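# Seat the matching relay into the rack's empty pocket

## Task

Among the loose relays (small transparent boxes, each with a colored button on one end), pick the one whose button color is the same as the two relays already standing in the black rack. Insert it into the rack's free pocket with its button facing up and pressed fully to the bottom. The task fails if either relay already in the rack is raised or removed from the rack.

## Robot and tools

Robot: two arms, left_arm and right_arm, each ending in a two-finger gripper. Scene frame: origin at table-top height halfway between the nominal arm bases, +x points out over the table, +z up, left_arm on the +y side. The arm names do not correspond to image left or right. Calibrated bases: left_arm at (+0.028, +0.449, +0.049) m, right_arm at (+0.055, -0.476, +0.049) m, both almost unrotated. Hand poses, targets, velocities and wrist-camera poses are given in that arm's own base frame. Offsets run along that arm's base axes, and turns pivot about its Hand target position. Table and fixed cameras use the scene frame. Printed hand positions may be wrong by a few cm, more so at long reach. A camera stand is fixed behind the arms. Loose objects sometimes get nudged by an outside push.

Gripper geometry: fingers point along the gripper's +z axis and close along its x axis. end_effector_position is the midpoint between the pads; fingertips extend 17.5 mm past it. A block up to 12 cm long sticks out from the last joint's axis toward gripper -y and turns with the gripper, so watch its clearance.

Row layout, shared by both motion tools: one flat list of 18 numbers, each in [-1, 1]. The first 9 are left_arm: dx, dy, dz, rx, ry, rz, then left_gripper position, force_limit, speed. The last 9 are the same for right_arm. dx..rz are offsets, not poses. They count from the arm's Hand target as it was when the action or call began, not from the previous row, and 1.0 equals 0.6 m or 180 degrees. rx, ry, rz form a single rotation vector. Sending six zeros gives that arm no new pose. Its three gripper numbers are always applied, and 0 is a real value, so repeat the last ones to leave a gripper unchanged. Gripper position: +1 is fully open (50 mm), about -0.65 is pads touching, -1 means grip until stopped. force_limit per pad: -1 about 20 N, 0 about 102 N, +1 about 185 N; the final force can be roughly 15 N higher. speed: -1 is 20 mm/s, 0 is 85, +1 is 150. Both start at +1. A new force_limit or speed only takes effect after a position change of at least 0.01. To soften a grip, open first.

execute_actions: actions is a list of actions. Each action is a table of up to 15 rows, one row per 1/30 s step; a shorter table repeats its last row until step 15, so each action lasts 0.5 s. An empty list returns state plus images. cameras: names, ["all"] or [] for none. If omitted, you get all images only for an empty list.

move: drives each gripper in a straight line toward target. target is one 18-number row or a list of up to 15 rows, all offsets from the same starting Hand targets. speed: m/s, 0.002 to 1, default 0.25, with turns capped at twice that in rad/s; give one value, or one per target. blend: corner rounding in m, default 0 (full stop at each target). stop_force: 12 to 80 N, one value for both arms. An arm's path ends once its push against its direction of travel exceeds this. Use it only slowly and with a small value, and never while the gripper rotates. Leave it out when backing away from a contact. It may fail near stretched-out or straight-wrist poses. zero (only with stop_force, default true) re-zeros the force reading first. blocking=false returns after 0.5 s while motion continues; it cannot be combined with stop_force. Paths do not avoid obstacles or the other arm. Paths stop after 10 s. The result adds a move: line: done, off_target, moving, held or fault, plus limits=paced (pose clipped) or limits=held (steps withheld).

wait: seconds, 0 to 3600; lets the scene run, and a running move continues. stop: brakes a running move. zoom_image: camera is cam_left_wrist or cam_right_wrist; region is [x0, y0, x1, y1] in pixels of that camera's latest image, at most 504 by 504. finished_scene: scene is the current scene number; this ends the scene and cannot be undone.

Results: end_effector_position (m) and end_effector_quat_wxyz in the base frame. Hand target is the last commanded pose after clipping; commanded orientation is kept within 32 degrees of the measured one. A gripper often stops short of its Hand target; send the remaining gap as an offset. Tool commands lists the current gripper commands. object_status: 0 moving, 1 blocked while opening, 2 blocked while closing (a grip), 3 at the commanded position or pads met. After gripping, confirm it reads 2. Opening is about (250 - position_measured) x 0.202 mm. Joint velocities may read within noise. Flange force is along gripper axes, noisy, includes held weight, and may say no reading. MOTOR HOT warns of heating; OVER-TEMPERATURE FAULT brakes the arm for 30 to 60 s or more.

Cameras: cam_left_wrist and cam_right_wrist, each 896x504 and carried on its arm's wrist. Calibration is given as pinhole+radial (fx, fy, cx, cy, distortion D, T_world_to_cam in the arm's base frame). Updated poses come with each image.

Avoid: an arm halts for 10 s if contact torque reaches its load limit (waist, shoulder, elbow 139 N m; forearm roll, wrist pitch, wrist roll 34.8 N m) or any outside force reaches 150 N. The arms are stiff, so aiming slightly past a firm contact can fault. Do not drop the relay, release it while it is moving, slam it, or push hard on the rack. Do not lift or knock out the two seated relays, and do not let anything fall off the table. Keep the arms apart, and never close a gripper on the other arm's fingers; a clearance check helps but does not guarantee no contact. Joint ranges (rad): waist ±3.491, shoulder ±3.140, elbow -1.187 to 4.328, forearm roll ±3.316, wrist pitch ±3.140, wrist roll ±3.927.

Each tool is called after "Emit:" by a JSON object that holds its "op" and its "data", one argument or row to a line.

## Session

Emit:
{"op": "execute_actions", "data": {
  "actions": []
}}

Scene clock: 0.00 s.
left_arm: end_effector_position=(+0.4095, -0.2449, +0.1071) position_measured=3 object_status=3 end_effector_quat_wxyz=(+0.321, +0.593, +0.703, +0.227) | right_arm: end_effector_position=(+0.4473, +0.3228, +0.1071) position_measured=3 object_status=3 end_effector_quat_wxyz=(-0.545, +0.024, +0.811, +0.212)
Joint positions: left_arm=[-0.556 -0.188 -0.628 -0.75 -0.502 1.278] | right_arm=[0.376 1.017 0.811 -0.976 -2.211 0.887]
Joint velocities: within noise
Flange force (N): no reading
Hand target: left_arm +0.4095, -0.2449, +0.1071; +0.321, +0.593, +0.703, +0.227 | right_arm +0.4473, +0.3228, +0.1071; -0.545, +0.024, +0.811, +0.212
Tool commands: left_gripper/position=+1.0 left_gripper/force_limit=+1.0 left_gripper/speed=+1.0 right_gripper/position=+1.0 right_gripper/force_limit=+1.0 right_gripper/speed=+1.0
camera_calibration:
cam_left_wrist: T_world_to_cam=[[-0.07863, 0.98176, -0.17307, 0.29951], [0.3729, 0.18997, 0.90822, -0.19122], [0.92453, 0.00687, -0.38104, -0.20355]] pos_world=[0.28305, -0.25633, 0.14795]
cam_right_wrist: T_world_to_cam=[[-0.40178, -0.20022, 0.89358, 0.1562], [0.53069, 0.74433, 0.4054, -0.50061], [-0.74629, 0.63709, -0.1928, 0.28243]] pos_world=[0.5392, 0.22396, 0.11782]

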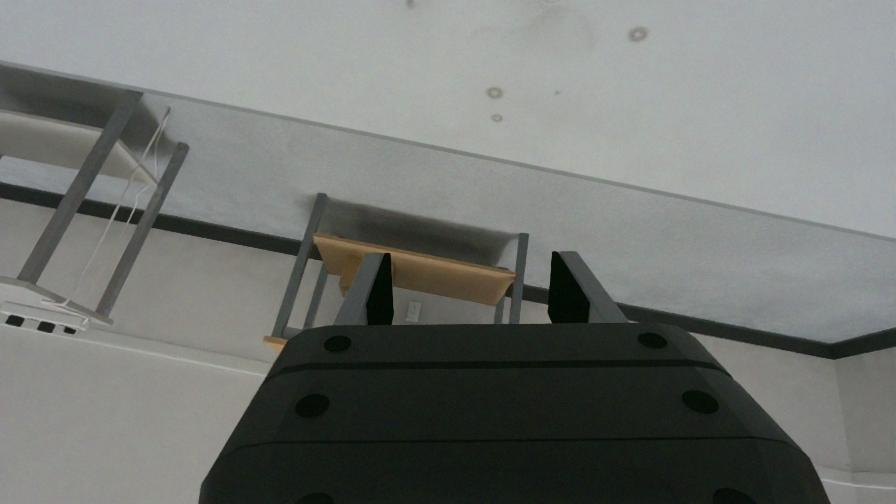

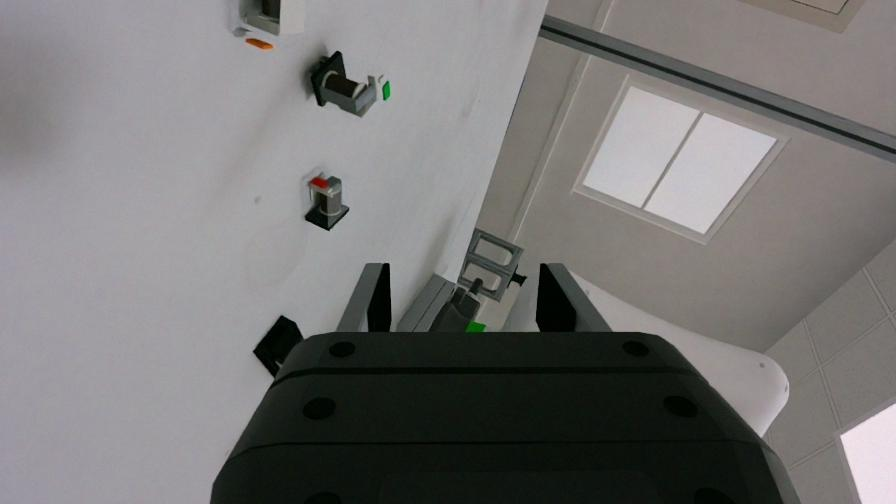

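Emit:
{"op": "move", "data": {
  "target": [0,0,0,0,0,0,1,1,1,-0.195,0.09,0.455,-0.155,-0.366,0,1,1,1],
  "cameras": ["all"]
}}

Scene clock: 6.27 s.
left_arm: end_effector_position=(+0.4095, -0.2449, +0.1071) position_measured=3 object_status=3 end_effector_quat_wxyz=(+0.321, +0.593, +0.703, +0.227) | right_arm: end_effector_position=(+0.3303, +0.3768, +0.3801) position_measured=3 object_status=3 end_effector_quat_wxyz=(+0.000, +0.030, +1.000, +0.000)
Joint positions: left_arm=[-0.556 -0.188 -0.628 -0.75 -0.502 1.278] | right_arm=[1.114 0.165 0.411 0 -1.818 0.398]
Flange force (N): left_arm=no reading | right_arm=[3.7 -3.5 1.6]
Hand target: left_arm +0.4095, -0.2449, +0.1071; +0.321, +0.593, +0.703, +0.227 | right_arm +0.3303, +0.3768, +0.3801; +0.000, +0.030, +1.000, +0.000
Off the commanded pose: left_arm 0.000 m, 0 deg | right_arm 0.000 m, 0 deg.
move: done
cam_left_wrist: T_world_to_cam=[[-0.07863, 0.98176, -0.17307, 0.29951], [0.3729, 0.18997, 0.90822, -0.19122], [0.92453, 0.00687, -0.38104, -0.20355]] pos_world=[0.28305, -0.25633, 0.14795]
cam_right_wrist: T_world_to_cam=[[-0.9986, 0.05254, 0.00596, 0.31541], [0.05172, 0.94718, 0.31651, -0.47382], [0.01098, 0.31638, -0.94857, 0.37132]] pos_world=[0.33539, 0.31474, 0.50032]

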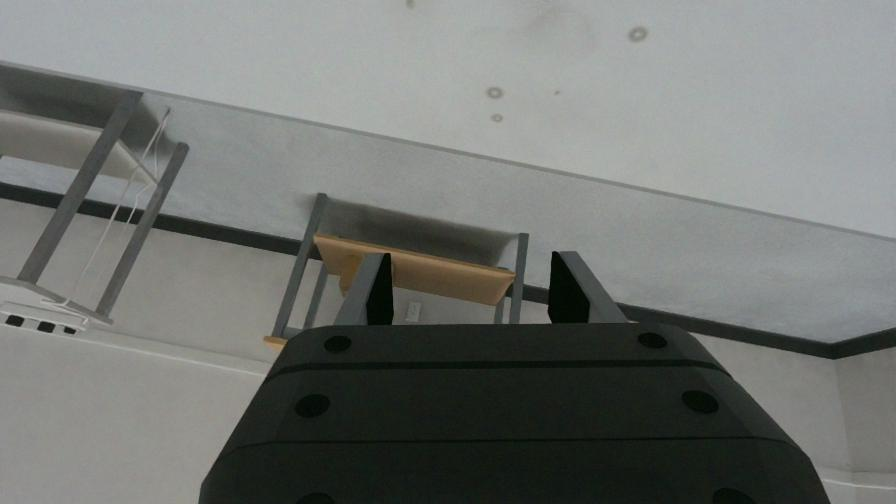

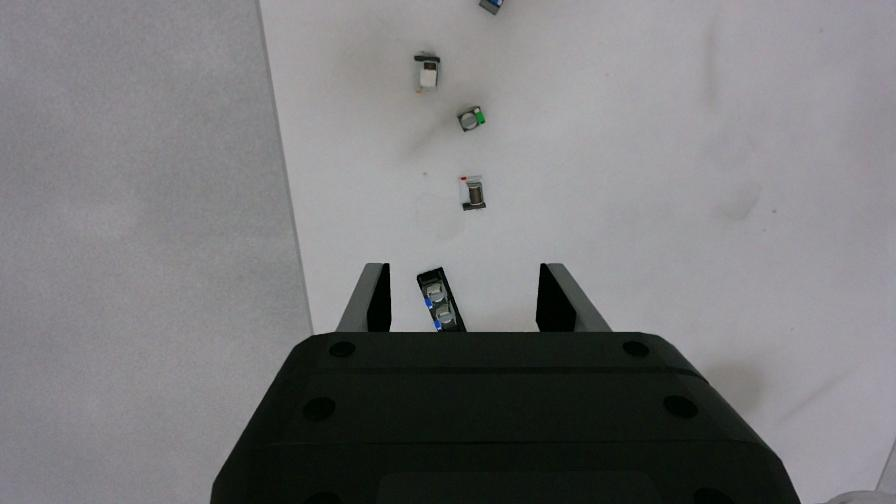

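Emit:
{"op": "move", "data": {
  "target": [-0.05,0.55,0.15,0,0,0,1,1,1,0.017,0.158,-0.25,0,0,0,1,1,1],
  "cameras": ["cam_right_wrist"]
}}

Emit:
{"op": "zoom_image", "data": {
  "camera": "cam_right_wrist",
  "region": [340, 120, 580, 300]
}}

Emit:
{"op": "move", "data": {
  "target": [0,0,0,0,0,0,1,1,1,-0.10,-0.483,0,0,0,0,1,1,1],
  "cameras": ["cam_right_wrist"]
}}

Emit:
{"op": "zoom_image", "data": {
  "camera": "cam_right_wrist",
  "region": [300, 120, 600, 340]
}}

Scene clock: 12.00 s.
left_arm: end_effector_position=(+0.3795, +0.0851, +0.1972) position_measured=3 object_status=3 end_effector_quat_wxyz=(+0.321, +0.593, +0.703, +0.227) | right_arm: end_effector_position=(+0.3405, +0.4716, +0.2301) position_measured=3 object_status=3 end_effector_quat_wxyz=(+0.000, +0.030, +1.000, +0.000)
Joint positions: left_arm=[1.042 -0.71 -1.13 0.912 -0.97 -1.345] | right_arm=[1.171 0.343 0.282 0 -1.51 0.341]
Flange force (N): left_arm=no reading | right_arm=[3.7 -4.6 -0.5]
Hand target: left_arm +0.3795, +0.0851, +0.1971; +0.321, +0.593, +0.703, +0.227 | right_arm +0.3405, +0.4716, +0.2301; +0.000, +0.030, +1.000, +0.000
Off the commanded pose: left_arm 0.000 m, 0 deg | right_arm 0.000 m, 0 deg.
move: done
cam_right_wrist: T_world_to_cam=[[-0.99861, 0.05244, 0.00593, 0.32145], [0.05162, 0.94718, 0.31652, -0.51672], [0.01099, 0.31638, -0.94857, 0.1989]] pos_world=[0.34549, 0.40964, 0.35032]

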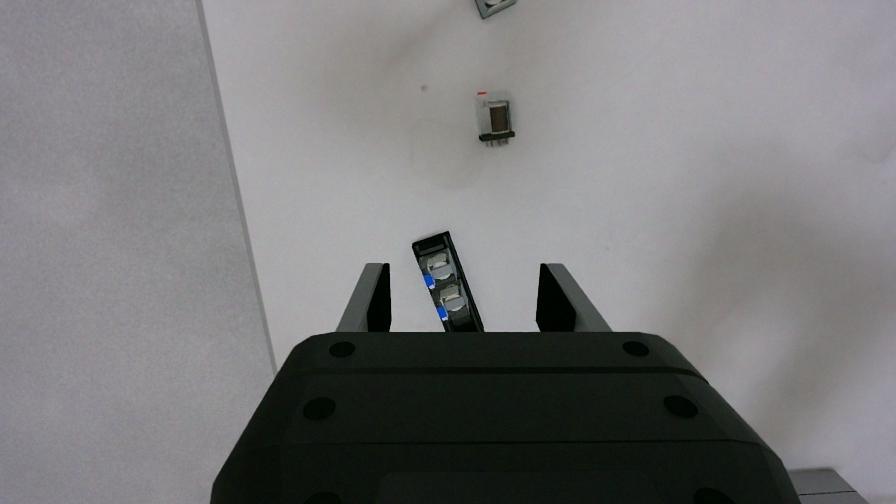

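Scaled by 2.100 from the camera's image (finer frame: 1280x720).

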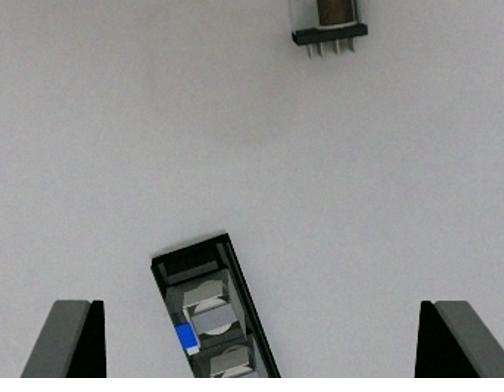

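Scene clock: 13.73 s.
left_arm: end_effector_position=(+0.3795, +0.0851, +0.1971) position_measured=3 object_status=3 end_effector_quat_wxyz=(+0.321, +0.593, +0.703, +0.227) | right_arm: end_effector_position=(+0.2806, +0.1818, +0.2301) position_measured=3 object_status=3 end_effector_quat_wxyz=(+0.000, +0.030, +1.000, +0.000)
Joint positions: left_arm=[1.042 -0.71 -1.13 0.912 -0.97 -1.345] | right_arm=[0.975 -0.299 -0.374 0.001 -1.496 0.536]
Joint velocities: left_arm=[within noise] | right_arm=[-0.001 -0.001 -0.001 -0.006 0 0.002]
Flange force (N): left_arm=no reading | right_arm=[5.0 -4.6 -0.7]
Hand target: left_arm +0.3795, +0.0851, +0.1971; +0.321, +0.593, +0.703, +0.227 | right_arm +0.2805, +0.1818, +0.2301; +0.000, +0.030, +1.000, +0.000
Off the commanded pose: left_arm 0.000 m, 0 deg | right_arm 0.000 m, 0 deg.
move: done
cam_right_wrist: T_world_to_cam=[[-0.99861, 0.05238, 0.00579, 0.27689], [0.05152, 0.94725, 0.31631, -0.23904], [0.01109, 0.31617, -0.94864, 0.29127]] pos_world=[0.28559, 0.11984, 0.35032]

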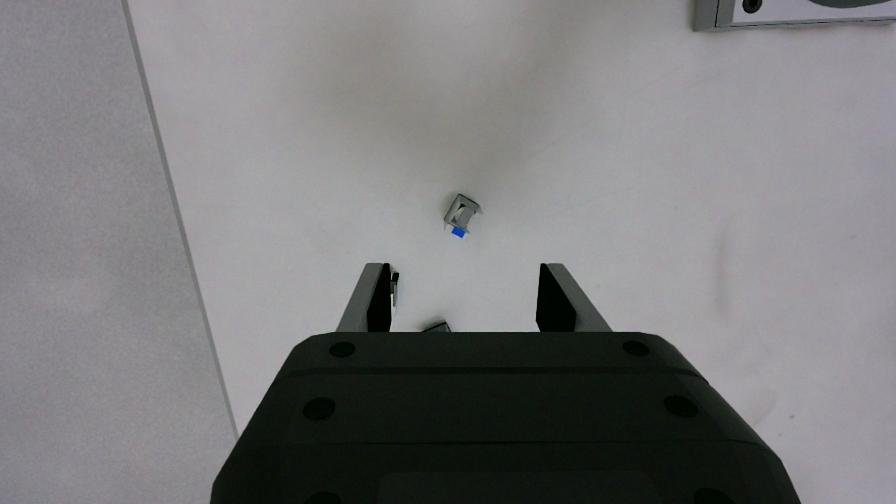

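Scaled by 1.680 from the camera's image (finer frame: 1280x720).

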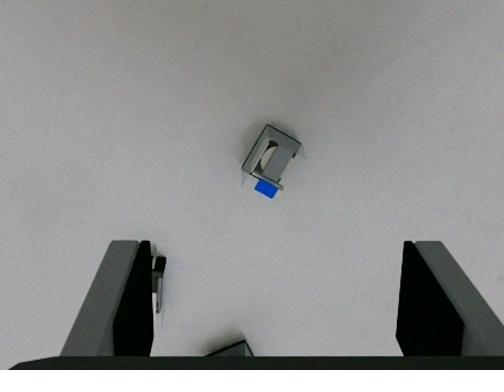

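Emit:
{"op": "move", "data": {
  "target": [0,0,0,0,0,0,1,1,1,0.12,0.67,-0.06,0,0,0,1,1,1],
  "cameras": ["cam_right_wrist"],
  "speed": 0.4
}}

Emit:
{"op": "zoom_image", "data": {
  "camera": "cam_right_wrist",
  "region": [360, 140, 540, 320]
}}

Emit:
{"op": "move", "data": {
  "target": [0,0,0,0,0,0,1,1,1,-0.12,-0.67,0.03,0,0,0.35,1,1,1],
  "cameras": ["cam_right_wrist"],
  "speed": 0.4
}}

Emit:
{"op": "zoom_image", "data": {
  "camera": "cam_right_wrist",
  "region": [350, 160, 550, 330]
}}

Scene clock: 20.27 s.
left_arm: end_effector_position=(+0.3795, +0.0851, +0.1971) position_measured=3 object_status=3 end_effector_quat_wxyz=(+0.321, +0.593, +0.703, +0.227) | right_arm: end_effector_position=(+0.3525, +0.5838, +0.1941) position_measured=3 object_status=3 end_effector_quat_wxyz=(+0.000, +0.030, +1.000, +0.000)
Joint positions: left_arm=[1.042 -0.71 -1.13 0.912 -0.97 -1.345] | right_arm=[1.22 0.625 0.604 0 -1.551 0.292]
Flange force (N): left_arm=no reading | right_arm=[4.5 -7.4 0.7]
Hand target: left_arm +0.3795, +0.0851, +0.1971; +0.321, +0.593, +0.703, +0.227 | right_arm +0.3525, +0.5838, +0.1941; +0.000, +0.030, +1.000, +0.000
Off the commanded pose: left_arm 0.000 m, 0 deg | right_arm 0.000 m, 0 deg.
move: done
cam_right_wrist: T_world_to_cam=[[-0.99861, 0.05244, 0.00593, 0.32777], [0.05162, 0.94718, 0.31652, -0.61212], [0.01099, 0.31638, -0.94857, 0.12916]] pos_world=[0.35749, 0.52174, 0.31432]

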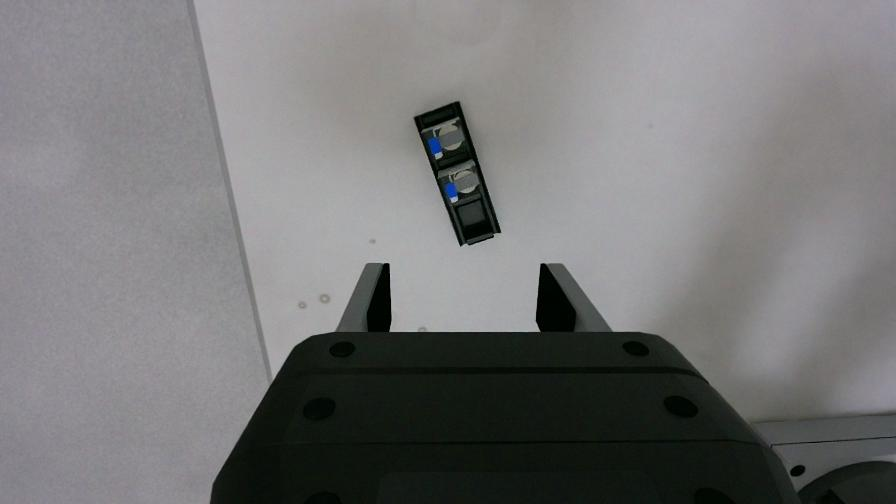

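Scaled by 2.800 from the camera's image (finer frame: 1280x720).

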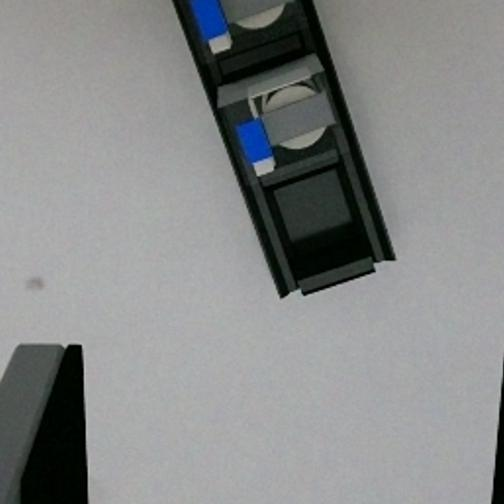

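Scene clock: 22.40 s.
left_arm: end_effector_position=(+0.3795, +0.0851, +0.1971) position_measured=3 object_status=3 end_effector_quat_wxyz=(+0.321, +0.593, +0.703, +0.227) | right_arm: end_effector_position=(+0.2805, +0.1818, +0.2121) position_measured=3 object_status=3 end_effector_quat_wxyz=(+0.000, -0.497, +0.868, +0.000)
Joint positions: left_arm=[1.042 -0.71 -1.13 0.912 -0.97 -1.345] | right_arm=[0.975 -0.295 -0.413 0.001 -1.452 1.636]
Flange force (N): left_arm=no reading | right_arm=[3.6 3.4 0.2]
Hand target: left_arm +0.3795, +0.0851, +0.1971; +0.321, +0.593, +0.703, +0.227 | right_arm +0.2805, +0.1818, +0.2121; +0.000, -0.497, +0.868, +0.000
Off the commanded pose: left_arm 0.000 m, 0 deg | right_arm 0.000 m, 0 deg.
move: done
cam_right_wrist: T_world_to_cam=[[-0.50012, -0.86594, 0.00603, 0.30401], [-0.82048, 0.47607, 0.3165, 0.09688], [-0.27694, 0.15334, -0.94857, 0.38459]] pos_world=[0.33804, 0.15816, 0.33232]

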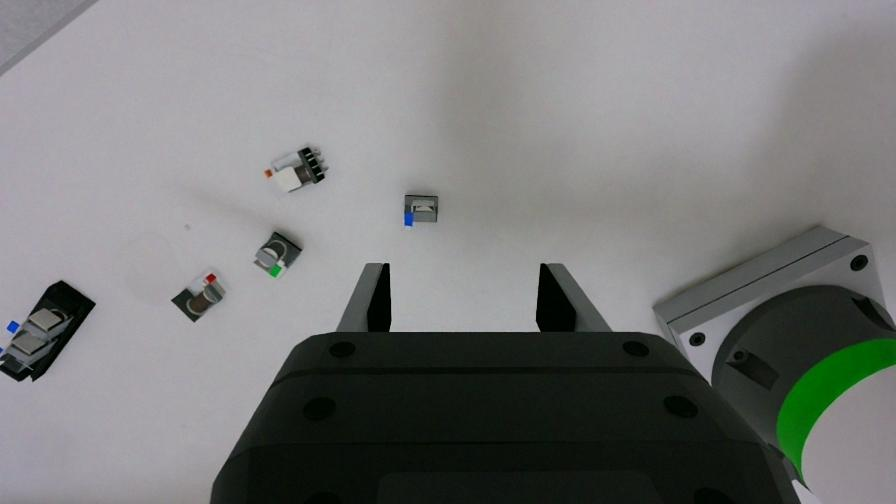

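Scaled by 2.520 from the camera's image (finer frame: 1280x720).

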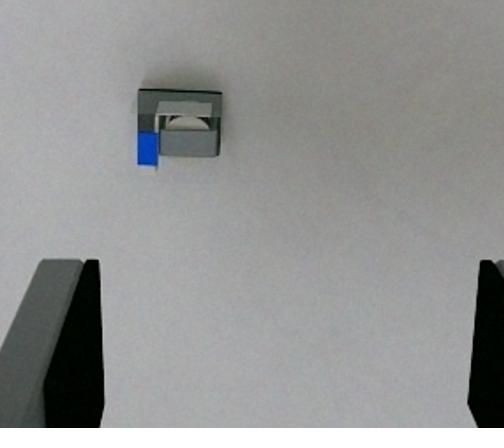

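Emit:
{"op": "zoom_image", "data": {
  "camera": "cam_right_wrist",
  "region": [0, 230, 320, 400]
}}

Scaled by 1.575 from the camera's image (finer frame: 1280x720).

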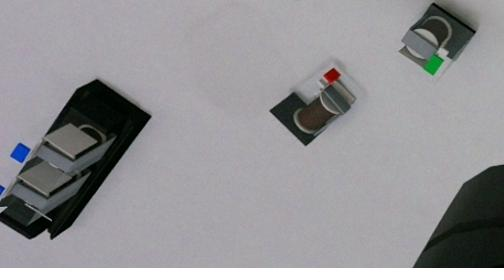

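Emit:
{"op": "move", "data": {
  "target": [0,0,0,0,0,0,1,1,1,-0.0025,0.0545,-0.22,0,0,0,1,-0.9,-1],
  "cameras": ["cam_right_wrist"]
}}

Emit:
{"op": "zoom_image", "data": {
  "camera": "cam_right_wrist",
  "region": [330, 180, 620, 340]
}}

Scene clock: 30.57 s.
left_arm: end_effector_position=(+0.3795, +0.0851, +0.1971) position_measured=3 object_status=3 end_effector_quat_wxyz=(+0.321, +0.593, +0.703, +0.227) | right_arm: end_effector_position=(+0.2789, +0.2146, +0.0801) position_measured=3 object_status=3 end_effector_quat_wxyz=(+0.000, -0.497, +0.868, +0.000)
Joint positions: left_arm=[1.042 -0.71 -1.13 0.912 -0.97 -1.345] | right_arm=[1.035 -0.136 -0.611 0.001 -1.096 1.576]
Flange force (N): left_arm=no reading | right_arm=[1.9 2.3 -1.0]
Hand target: left_arm +0.3795, +0.0851, +0.1971; +0.321, +0.593, +0.703, +0.227 | right_arm +0.2790, +0.2145, +0.0801; +0.000, -0.497, +0.868, +0.000
Off the commanded pose: left_arm 0.000 m, 0 deg | right_arm 0.000 m, 0 deg.
move: done
cam_right_wrist: T_world_to_cam=[[-0.49994, -0.86604, 0.00596, 0.33239], [-0.82059, 0.47587, 0.3165, 0.12181], [-0.27694, 0.15334, -0.94857, 0.25391]] pos_world=[0.33644, 0.19096, 0.20032]

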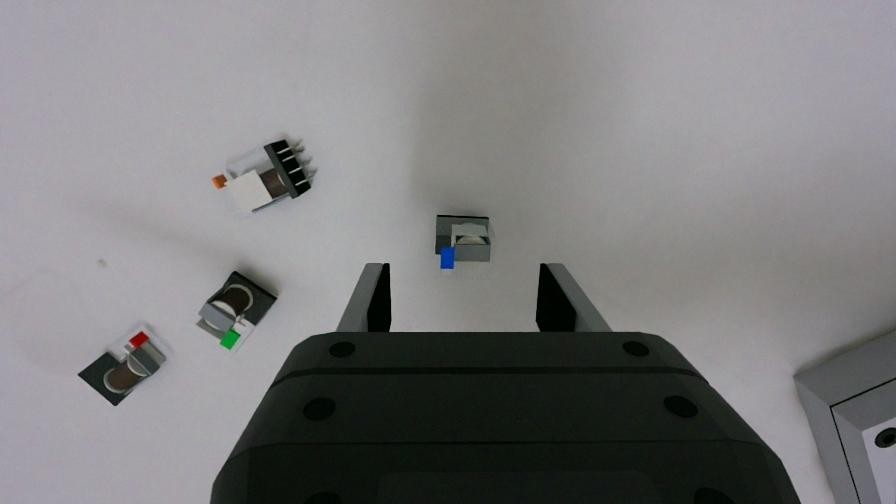

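Scaled by 1.738 from the camera's image (finer frame: 1280x720).

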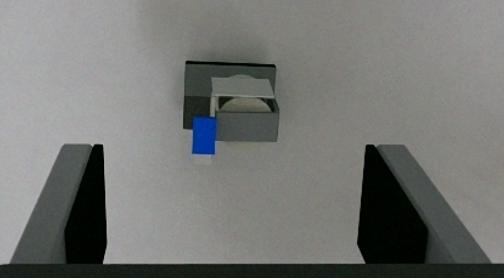

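Emit:
{"op": "move", "data": {
  "target": [0,0,0,0,0,0,1,1,1,-0.0133,0.0105,-0.15,0,0,0,1,-0.9,-1]
}}

Emit:
{"op": "move", "data": {
  "target": [0,0,0,0,0,0,1,1,1,0,0,0,0,0,0,-1,-0.9,-1],
  "cameras": ["cam_right_wrist"]
}}

Emit:
{"op": "zoom_image", "data": {
  "camera": "cam_right_wrist",
  "region": [330, 180, 620, 340]
}}

Scene clock: 34.37 s.
left_arm: end_effector_position=(+0.3795, +0.0851, +0.1971) position_measured=3 object_status=3 end_effector_quat_wxyz=(+0.321, +0.593, +0.703, +0.227) | right_arm: end_effector_position=(+0.2710, +0.2208, -0.0099) position_measured=3 object_status=3 end_effector_quat_wxyz=(+0.000, -0.497, +0.868, +0.000)
Joint positions: left_arm=[1.042 -0.71 -1.13 0.912 -0.97 -1.345] | right_arm=[1.066 0.018 -0.724 0.001 -0.829 1.545]
Flange force (N): left_arm=no reading | right_arm=[3.9 3.1 -3.3]
Hand target: left_arm +0.3795, +0.0851, +0.1971; +0.321, +0.593, +0.703, +0.227 | right_arm +0.2710, +0.2208, -0.0099; +0.000, -0.497, +0.868, +0.000
Off the commanded pose: left_arm 0.000 m, 0 deg | right_arm 0.000 m, 0 deg.
move: done

Scene clock: 35.73 s.
left_arm: end_effector_position=(+0.3795, +0.0851, +0.1971) position_measured=3 object_status=3 end_effector_quat_wxyz=(+0.321, +0.593, +0.703, +0.227) | right_arm: end_effector_position=(+0.2710, +0.2208, -0.0099) position_measured=115 object_status=2 end_effector_quat_wxyz=(+0.000, -0.497, +0.868, +0.000)
Joint positions: left_arm=[1.042 -0.71 -1.13 0.912 -0.97 -1.345] | right_arm=[1.066 0.018 -0.724 0.001 -0.829 1.545]
Flange force (N): left_arm=no reading | right_arm=[4.0 3.3 -3.5]
Hand target: left_arm +0.3795, +0.0851, +0.1971; +0.321, +0.593, +0.703, +0.227 | right_arm +0.2710, +0.2208, -0.0099; +0.000, -0.497, +0.868, +0.000
Off the commanded pose: left_arm 0.000 m, 0 deg | right_arm 0.000 m, 0 deg.
move: done
cam_right_wrist: T_world_to_cam=[[-0.50014, -0.86592, 0.00595, 0.33439], [-0.82046, 0.47606, 0.31655, 0.14078], [-0.27694, 0.15343, -0.94856, 0.16538]] pos_world=[0.32854, 0.19716, 0.11032]

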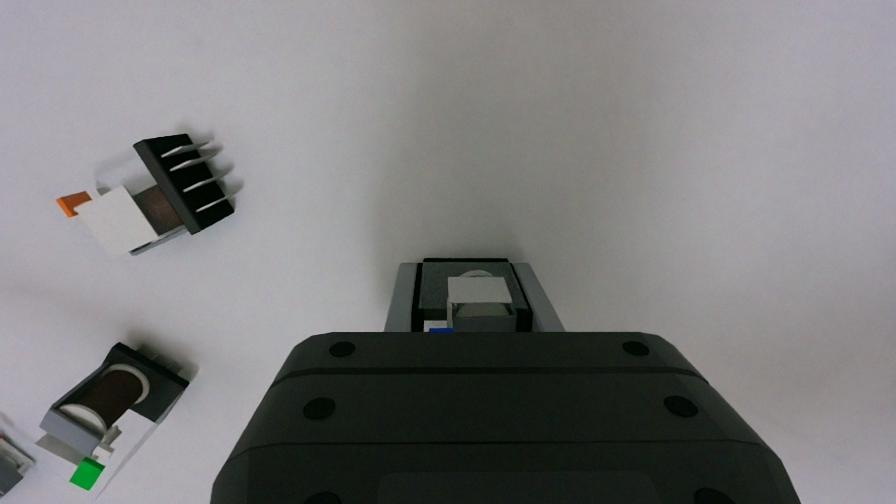

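Scaled by 1.738 from the camera's image (finer frame: 1280x720).

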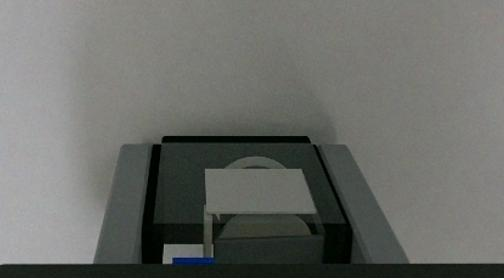

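Emit:
{"op": "move", "data": {
  "target": [
    [0,0,0,0,0,0,1,1,1,0,0,0.2,0,0,0,-1,-0.9,-1],
    [0,0,0,0,0,0,1,1,1,0.117,0.60,0.2,0,0,-0.243,-1,-0.9,-1],
    [0,0,0,0,0,0,1,1,1,0.117,0.645,0.09,0,0,-0.243,-1,-0.9,-1]
  ],
  "blend": [0.05,0.03,0],
  "cameras": ["cam_right_wrist"]
}}

Emit:
{"op": "zoom_image", "data": {
  "camera": "cam_right_wrist",
  "region": [330, 120, 620, 340]
}}

Scene clock: 44.37 s.
left_arm: end_effector_position=(+0.3795, +0.0851, +0.1971) position_measured=3 object_status=3 end_effector_quat_wxyz=(+0.321, +0.593, +0.703, +0.227) | right_arm: end_effector_position=(+0.3412, +0.6078, +0.0442) position_measured=115 object_status=2 end_effector_quat_wxyz=(+0.000, -0.138, +0.990, +0.000)
Joint positions: left_arm=[1.042 -0.71 -1.13 0.912 -0.97 -1.345] | right_arm=[1.247 0.736 0.428 0.001 -1.263 0.6]
Flange force (N): left_arm=no reading | right_arm=[2.8 -2.0 -2.8]
Hand target: left_arm +0.3795, +0.0851, +0.1971; +0.321, +0.593, +0.703, +0.227 | right_arm +0.3412, +0.6078, +0.0441; +0.000, -0.138, +0.990, +0.000
Off the commanded pose: left_arm 0.000 m, 0 deg | right_arm 0.000 m, 0 deg.
move: done
cam_right_wrist: T_world_to_cam=[[-0.96001, -0.27991, 0.00592, 0.50501], [-0.26372, 0.91117, 0.31659, -0.45739], [-0.09401, 0.30236, -0.94854, 0.02383]] pos_world=[0.36643, 0.55091, 0.16442]

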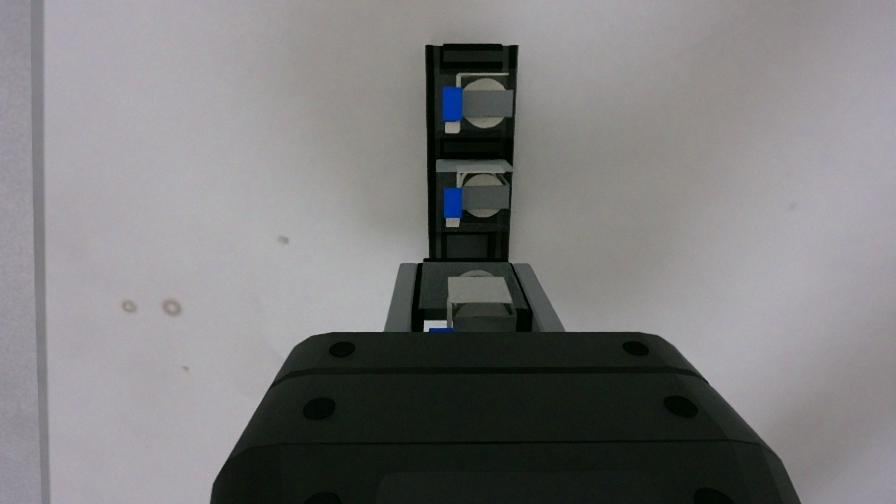

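Scaled by 1.738 from the camera's image (finer frame: 1280x720).

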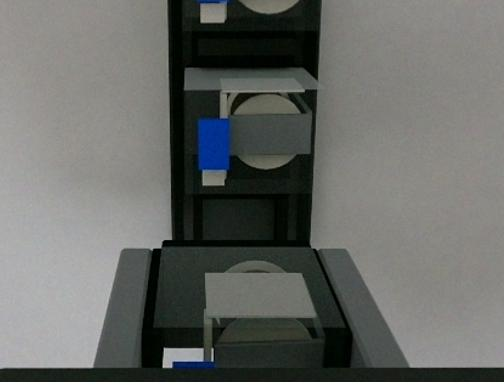

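Emit:
{"op": "move", "data": {
  "target": [0,0,0,0,0,0,1,1,1,-0.0077,0.0057,-0.022,0,0,0,-1,-0.9,-1],
  "cameras": ["cam_right_wrist"]
}}

Emit:
{"op": "zoom_image", "data": {
  "camera": "cam_right_wrist",
  "region": [390, 180, 560, 340]
}}

Scene clock: 56.23 s.
left_arm: end_effector_position=(+0.3795, +0.0851, +0.1971) position_measured=3 object_status=3 end_effector_quat_wxyz=(+0.321, +0.593, +0.703, +0.227) | right_arm: end_effector_position=(+0.3365, +0.6112, +0.0309) position_measured=115 object_status=2 end_effector_quat_wxyz=(+0.000, -0.138, +0.990, +0.000)
Joint positions: left_arm=[1.042 -0.71 -1.13 0.912 -0.97 -1.345] | right_arm=[1.255 0.749 0.417 0 -1.24 0.593]
Flange force (N): left_arm=no reading | right_arm=[4.5 -3.3 -1.0]
Hand target: left_arm +0.3795, +0.0851, +0.1971; +0.321, +0.593, +0.703, +0.227 | right_arm +0.3366, +0.6112, +0.0309; +0.000, -0.138, +0.990, +0.000
Off the commanded pose: left_arm 0.000 m, 0 deg | right_arm 0.000 m, 0 deg.
move: done
cam_right_wrist: T_world_to_cam=[[-0.96005, -0.27977, 0.00608, 0.50154], [-0.26353, 0.91121, 0.31661, -0.45759], [-0.09411, 0.30236, -0.94854, 0.00979]] pos_world=[0.36183, 0.55431, 0.15112]

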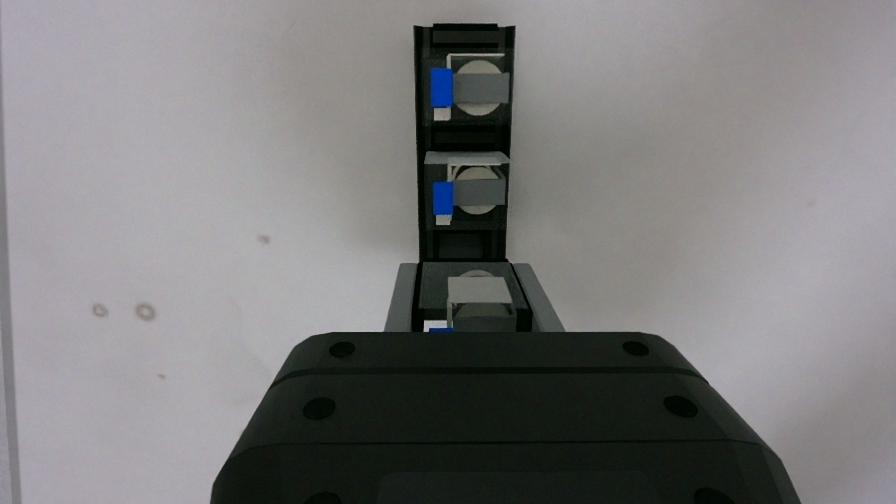

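Scaled by 2.965 from the camera's image (finer frame: 1280x720).

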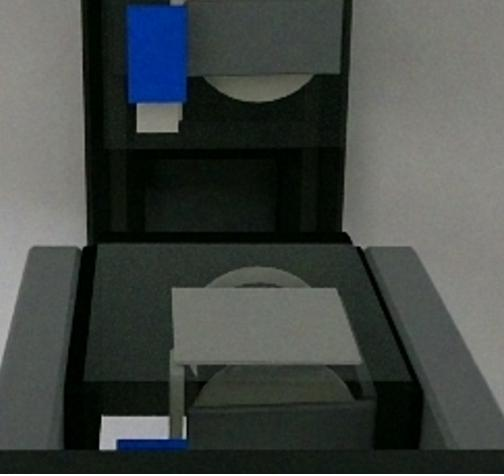

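Emit:
{"op": "move", "data": {
  "target": [0,0,0,0,0,0,1,1,1,-0.0002,0.0006,-0.08,0,0,0,-1,-0.9,-1],
  "stop_force": 12,
  "speed": 0.02,
  "cameras": ["cam_right_wrist"]
}}

Emit:
{"op": "zoom_image", "data": {
  "camera": "cam_right_wrist",
  "region": [390, 180, 560, 340]
}}

Scene clock: 61.23 s.
left_arm: end_effector_position=(+0.3795, +0.0851, +0.1971) position_measured=3 object_status=3 end_effector_quat_wxyz=(+0.321, +0.593, +0.703, +0.227) | right_arm: end_effector_position=(+0.3365, +0.6115, -0.0005) position_measured=115 object_status=2 end_effector_quat_wxyz=(+0.000, -0.138, +0.990, +0.000)
Joint positions: left_arm=[1.042 -0.71 -1.13 0.912 -0.97 -1.345] | right_arm=[1.255 0.779 0.39 0.001 -1.183 0.592]
Flange force (N): left_arm=no reading | right_arm=[10.6 -8.8 -34.4]
Hand target: left_arm +0.3795, +0.0851, +0.1971; +0.321, +0.593, +0.703, +0.227 | right_arm +0.3365, +0.6115, -0.0005; +0.000, -0.138, +0.990, +0.000 (not the last commanded pose)
Off the commanded pose: left_arm 0.000 m, 0 deg | right_arm 0.017 m, 0 deg.
move: contact (right_arm)
cam_right_wrist: T_world_to_cam=[[-0.96002, -0.27987, 0.0058, 0.50179], [-0.26371, 0.91115, 0.31665, -0.44788], [-0.09391, 0.30246, -0.94853, -0.02013]] pos_world=[0.36173, 0.55461, 0.11982]

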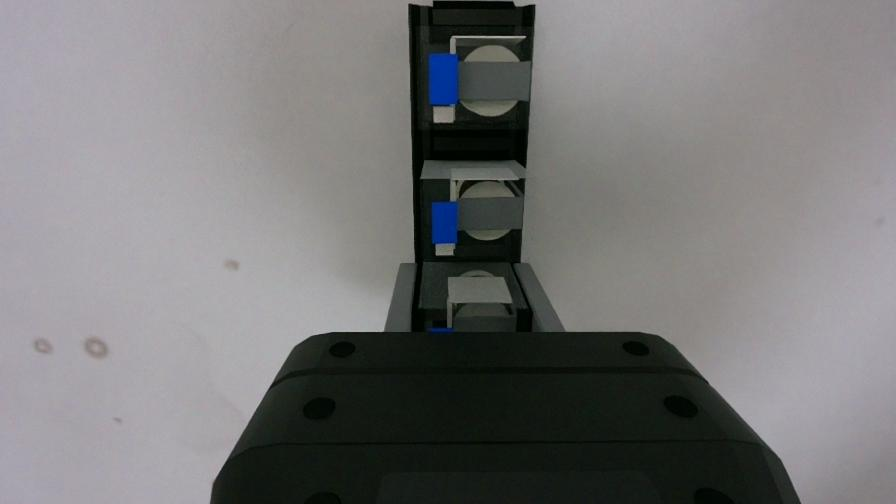

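Scaled by 2.965 from the camera's image (finer frame: 1280x720).

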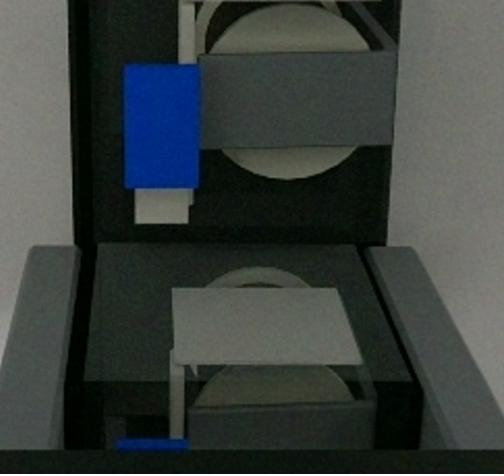

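Emit:
{"op": "move", "data": {
  "target": [
    [0,0,0,0,0,0,1,1,1,0,0,0.008,0,0,0,-1,-0.9,-1],
    [0,0,0,0,0,0,1,1,1,-0.0018,-0.0005,0.008,0,0,0,-1,-0.9,-1]
  ],
  "speed": 0.03
}}

Emit:
{"op": "move", "data": {
  "target": [0,0,0,0,0,0,1,1,1,0,0,-0.05,0,0,0,-1,-0.9,-1],
  "stop_force": 15,
  "speed": 0.015,
  "cameras": ["cam_right_wrist"]
}}

Emit:
{"op": "zoom_image", "data": {
  "camera": "cam_right_wrist",
  "region": [390, 180, 560, 340]
}}

Scene clock: 64.23 s.
left_arm: end_effector_position=(+0.3795, +0.0851, +0.1971) position_measured=3 object_status=3 end_effector_quat_wxyz=(+0.321, +0.593, +0.703, +0.227) | right_arm: end_effector_position=(+0.3355, +0.6112, +0.0043) position_measured=115 object_status=2 end_effector_quat_wxyz=(+0.000, -0.138, +0.990, +0.000)
Joint positions: left_arm=[1.042 -0.71 -1.13 0.912 -0.97 -1.345] | right_arm=[1.257 0.772 0.391 0.001 -1.19 0.591]
Flange force (N): left_arm=no reading | right_arm=[6.0 -4.8 -1.1]
Hand target: left_arm +0.3795, +0.0851, +0.1971; +0.321, +0.593, +0.703, +0.227 | right_arm +0.3354, +0.6112, +0.0043; +0.000, -0.138, +0.990, +0.000
Off the commanded pose: left_arm 0.000 m, 0 deg | right_arm 0.000 m, 0 deg.
move: done

Scene clock: 65.17 s.
left_arm: end_effector_position=(+0.3795, +0.0851, +0.1971) position_measured=3 object_status=3 end_effector_quat_wxyz=(+0.321, +0.593, +0.703, +0.227) | right_arm: end_effector_position=(+0.3354, +0.6113, -0.0004) position_measured=115 object_status=2 end_effector_quat_wxyz=(+0.000, -0.138, +0.990, +0.000)
Joint positions: left_arm=[1.042 -0.71 -1.13 0.912 -0.97 -1.345] | right_arm=[1.257 0.777 0.387 0.001 -1.181 0.591]
Flange force (N): left_arm=no reading | right_arm=[8.5 -7.4 -28.1]
Hand target: left_arm +0.3795, +0.0851, +0.1971; +0.321, +0.593, +0.703, +0.227 | right_arm +0.3355, +0.6113, -0.0004; +0.000, -0.138, +0.990, +0.000 (not the last commanded pose)
Off the commanded pose: left_arm 0.000 m, 0 deg | right_arm 0.025 m, 0 deg.
move: contact (right_arm)
cam_right_wrist: T_world_to_cam=[[-0.96002, -0.27988, 0.00574, 0.50069], [-0.26372, 0.91108, 0.31685, -0.44797], [-0.09391, 0.30267, -0.94846, -0.02029]] pos_world=[0.36063, 0.55441, 0.11982]

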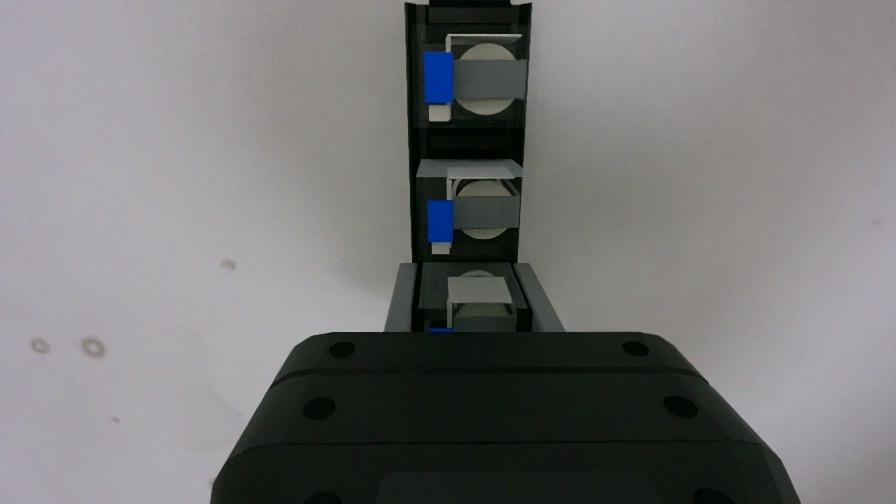

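Scaled by 2.965 from the camera's image (finer frame: 1280x720).

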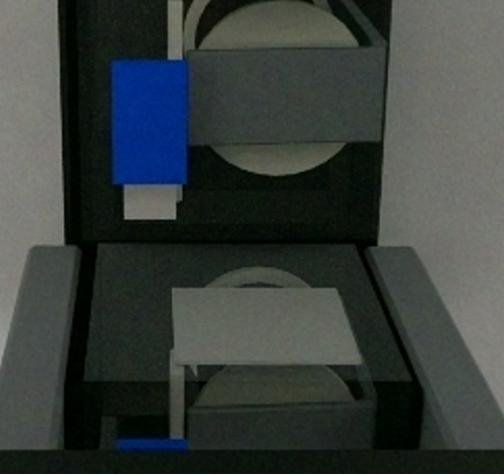

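Emit:
{"op": "move", "data": {
  "target": [0,0,0,0,0,0,1,1,1,0,0,0.001,0,0,0,-1,-0.9,-1],
  "speed": 0.03
}}

Emit:
{"op": "move", "data": {
  "target": [0,0,0,0,0,0,1,1,1,0,0,0,0,0,0,0.6,-0.9,-1],
  "cameras": ["cam_right_wrist"]
}}

Emit:
{"op": "move", "data": {
  "target": [0,0,0,0,0,0,1,1,1,0,0,0.1,0,0,0,0.6,-0.9,-1],
  "cameras": ["cam_right_wrist"],
  "speed": 0.1
}}

Emit:
{"op": "zoom_image", "data": {
  "camera": "cam_right_wrist",
  "region": [370, 70, 570, 340]
}}

Scene clock: 67.70 s.
left_arm: end_effector_position=(+0.3795, +0.0851, +0.1971) position_measured=3 object_status=3 end_effector_quat_wxyz=(+0.321, +0.593, +0.703, +0.227) | right_arm: end_effector_position=(+0.3354, +0.6113, +0.0001) position_measured=115 object_status=2 end_effector_quat_wxyz=(+0.000, -0.138, +0.990, +0.000)
Joint positions: left_arm=[1.042 -0.71 -1.13 0.912 -0.97 -1.345] | right_arm=[1.257 0.776 0.387 0.001 -1.182 0.591]
Flange force (N): left_arm=no reading | right_arm=[4.0 -4.5 -6.1]
Hand target: left_arm +0.3795, +0.0851, +0.1971; +0.321, +0.593, +0.703, +0.227 | right_arm +0.3355, +0.6113, +0.0002; +0.000, -0.138, +0.990, +0.000
Off the commanded pose: left_arm 0.000 m, 0 deg | right_arm 0.000 m, 0 deg.
move: done

Scene clock: 68.47 s.
left_arm: end_effector_position=(+0.3795, +0.0851, +0.1971) position_measured=3 object_status=3 end_effector_quat_wxyz=(+0.321, +0.593, +0.703, +0.227) | right_arm: end_effector_position=(+0.3354, +0.6113, +0.0002) position_measured=63 object_status=3 end_effector_quat_wxyz=(+0.000, -0.138, +0.990, +0.000)
Joint positions: left_arm=[1.042 -0.71 -1.13 0.912 -0.97 -1.345] | right_arm=[1.257 0.776 0.387 0.001 -1.182 0.591]
Flange force (N): left_arm=no reading | right_arm=[4.6 -3.6 -2.2]
Hand target: left_arm +0.3795, +0.0851, +0.1971; +0.321, +0.593, +0.703, +0.227 | right_arm +0.3355, +0.6113, +0.0002; +0.000, -0.138, +0.990, +0.000
Off the commanded pose: left_arm 0.000 m, 0 deg | right_arm 0.000 m, 0 deg.
move: done
cam_right_wrist: T_world_to_cam=[[-0.96002, -0.27988, 0.00574, 0.50069], [-0.26372, 0.91108, 0.31685, -0.44816], [-0.09391, 0.30267, -0.94846, -0.01972]] pos_world=[0.36063, 0.55441, 0.12042]

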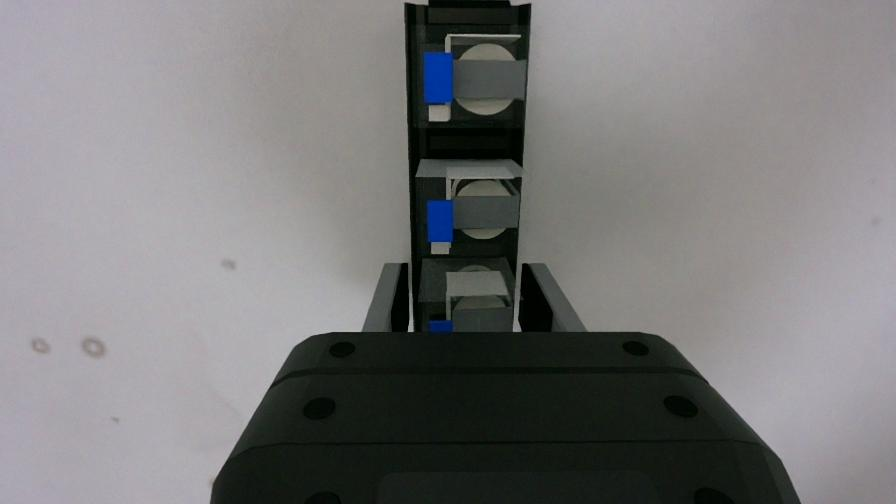

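Scene clock: 69.47 s.
left_arm: end_effector_position=(+0.3795, +0.0851, +0.1971) position_measured=3 object_status=3 end_effector_quat_wxyz=(+0.321, +0.593, +0.703, +0.227) | right_arm: end_effector_position=(+0.3355, +0.6113, +0.0602) position_measured=63 object_status=3 end_effector_quat_wxyz=(+0.000, -0.138, +0.990, +0.000)
Joint positions: left_arm=[1.042 -0.71 -1.13 0.912 -0.97 -1.345] | right_arm=[1.257 0.724 0.447 0.001 -1.294 0.591]
Flange force (N): left_arm=no reading | right_arm=[4.3 -3.5 -1.8]
Hand target: left_arm +0.3795, +0.0851, +0.1971; +0.321, +0.593, +0.703, +0.227 | right_arm +0.3355, +0.6113, +0.0602; +0.000, -0.138, +0.990, +0.000
Off the commanded pose: left_arm 0.000 m, 0 deg | right_arm 0.000 m, 0 deg.
move: done
cam_right_wrist: T_world_to_cam=[[-0.96003, -0.27985, 0.00565, 0.50035], [-0.26372, 0.91108, 0.31683, -0.46717], [-0.09381, 0.30267, -0.94847, 0.03715]] pos_world=[0.36063, 0.55441, 0.18042]

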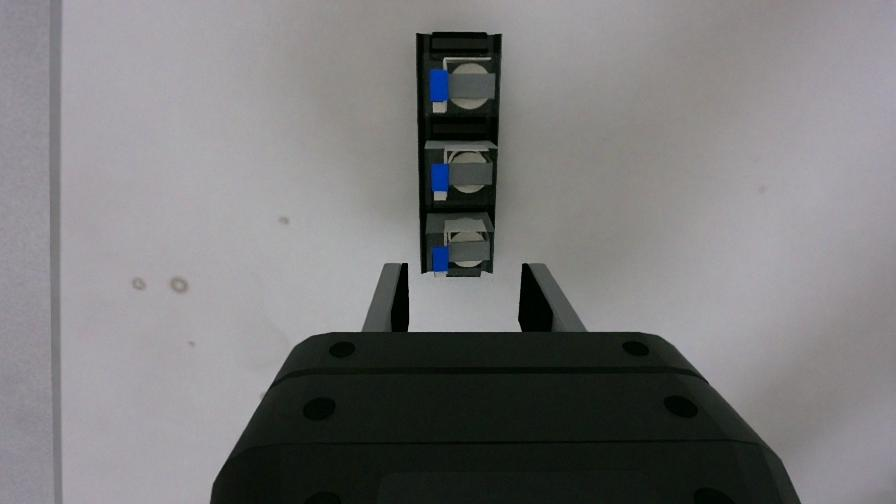

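Scaled by 1.867 from the camera's image (finer frame: 1280x720).

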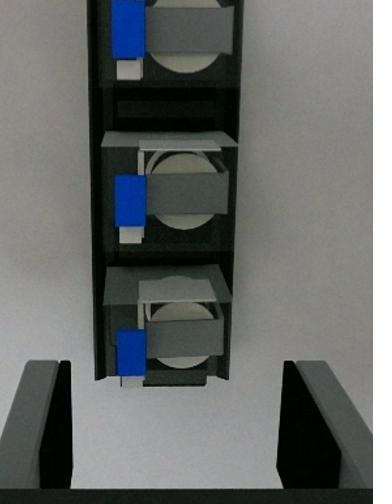

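Emit:
{"op": "move", "data": {
  "target": [0,0,0,0,0,0,1,1,1,0,0,-0.05,0,0,0,-1,-0.9,0],
  "speed": 0.1
}}

Emit:
{"op": "move", "data": {
  "target": [0,0,0,0,0,0,1,1,1,0,0,-0.06,0,0,0,-1,-0.9,0],
  "speed": 0.015,
  "stop_force": 35
}}

Emit:
{"op": "move", "data": {
  "target": [0,0,0,0,0,0,1,1,1,0,0,0.08,0,0,0,-1,-0.9,0],
  "cameras": ["cam_right_wrist"],
  "speed": 0.1
}}

Emit:
{"op": "zoom_image", "data": {
  "camera": "cam_right_wrist",
  "region": [370, 70, 570, 340]
}}

Scene clock: 71.63 s.
left_arm: end_effector_position=(+0.3795, +0.0851, +0.1971) position_measured=3 object_status=3 end_effector_quat_wxyz=(+0.321, +0.593, +0.703, +0.227) | right_arm: end_effector_position=(+0.3359, +0.6114, +0.0309) position_measured=251 object_status=3 end_effector_quat_wxyz=(+0.001, -0.138, +0.990, +0.000)
Joint positions: left_arm=[1.042 -0.71 -1.13 0.912 -0.97 -1.345] | right_arm=[1.256 0.747 0.414 0.001 -1.237 0.591]
Flange force (N): left_arm=no reading | right_arm=[-28.1 4.4 -111.0]
Hand target: left_arm +0.3795, +0.0851, +0.1971; +0.321, +0.593, +0.703, +0.227 | right_arm +0.3355, +0.6113, +0.0302; +0.000, -0.138, +0.990, +0.000
Off the commanded pose: left_arm 0.000 m, 0 deg | right_arm 0.001 m, 0 deg.
move: done

Scene clock: 72.27 s.
left_arm: end_effector_position=(+0.3795, +0.0851, +0.1971) position_measured=3 object_status=3 end_effector_quat_wxyz=(+0.321, +0.593, +0.703, +0.227) | right_arm: end_effector_position=(+0.3358, +0.6114, +0.0300) position_measured=251 object_status=3 end_effector_quat_wxyz=(+0.001, -0.138, +0.990, +0.000)
Joint positions: left_arm=[1.042 -0.71 -1.13 0.912 -0.97 -1.345] | right_arm=[1.256 0.748 0.413 0.001 -1.236 0.591]
Flange force (N): left_arm=no reading | right_arm=[-33.8 5.4 -142.7]
Hand target: left_arm +0.3795, +0.0851, +0.1971; +0.321, +0.593, +0.703, +0.227 | right_arm +0.3358, +0.6114, +0.0300; +0.001, -0.138, +0.990, +0.000 (not the last commanded pose)
Off the commanded pose: left_arm 0.000 m, 0 deg | right_arm 0.036 m, 0 deg.
move: contact (right_arm)

Scene clock: 73.13 s.
left_arm: end_effector_position=(+0.3795, +0.0851, +0.1971) position_measured=3 object_status=3 end_effector_quat_wxyz=(+0.321, +0.593, +0.703, +0.227) | right_arm: end_effector_position=(+0.3359, +0.6114, +0.0780) position_measured=251 object_status=3 end_effector_quat_wxyz=(+0.001, -0.138, +0.990, +0.000)
Joint positions: left_arm=[1.042 -0.71 -1.13 0.912 -0.97 -1.345] | right_arm=[1.256 0.711 0.469 0.001 -1.328 0.591]
Flange force (N): left_arm=no reading | right_arm=[5.5 -4.3 -0.8]
Hand target: left_arm +0.3795, +0.0851, +0.1971; +0.321, +0.593, +0.703, +0.227 | right_arm +0.3358, +0.6114, +0.0780; +0.001, -0.138, +0.990, +0.000
Off the commanded pose: left_arm 0.000 m, 0 deg | right_arm 0.000 m, 0 deg.
move: done
cam_right_wrist: T_world_to_cam=[[-0.96003, -0.27987, 0.00468, 0.50074], [-0.26401, 0.91091, 0.31709, -0.47255], [-0.09301, 0.30318, -0.94838, 0.05338]] pos_world=[0.36093, 0.55441, 0.19812]

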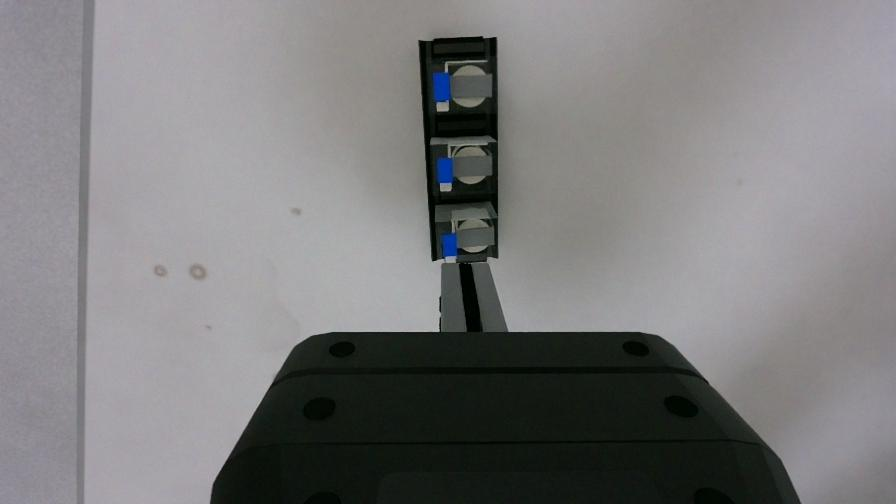

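Scaled by 1.867 from the camera's image (finer frame: 1280x720).

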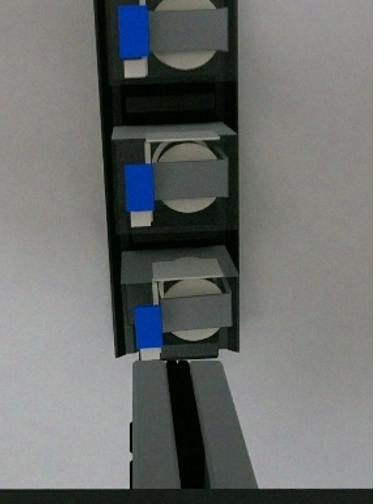

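Emit:
{"op": "finished_scene", "data": {
  "scene": 2
}}

The scene is finished: the task was done.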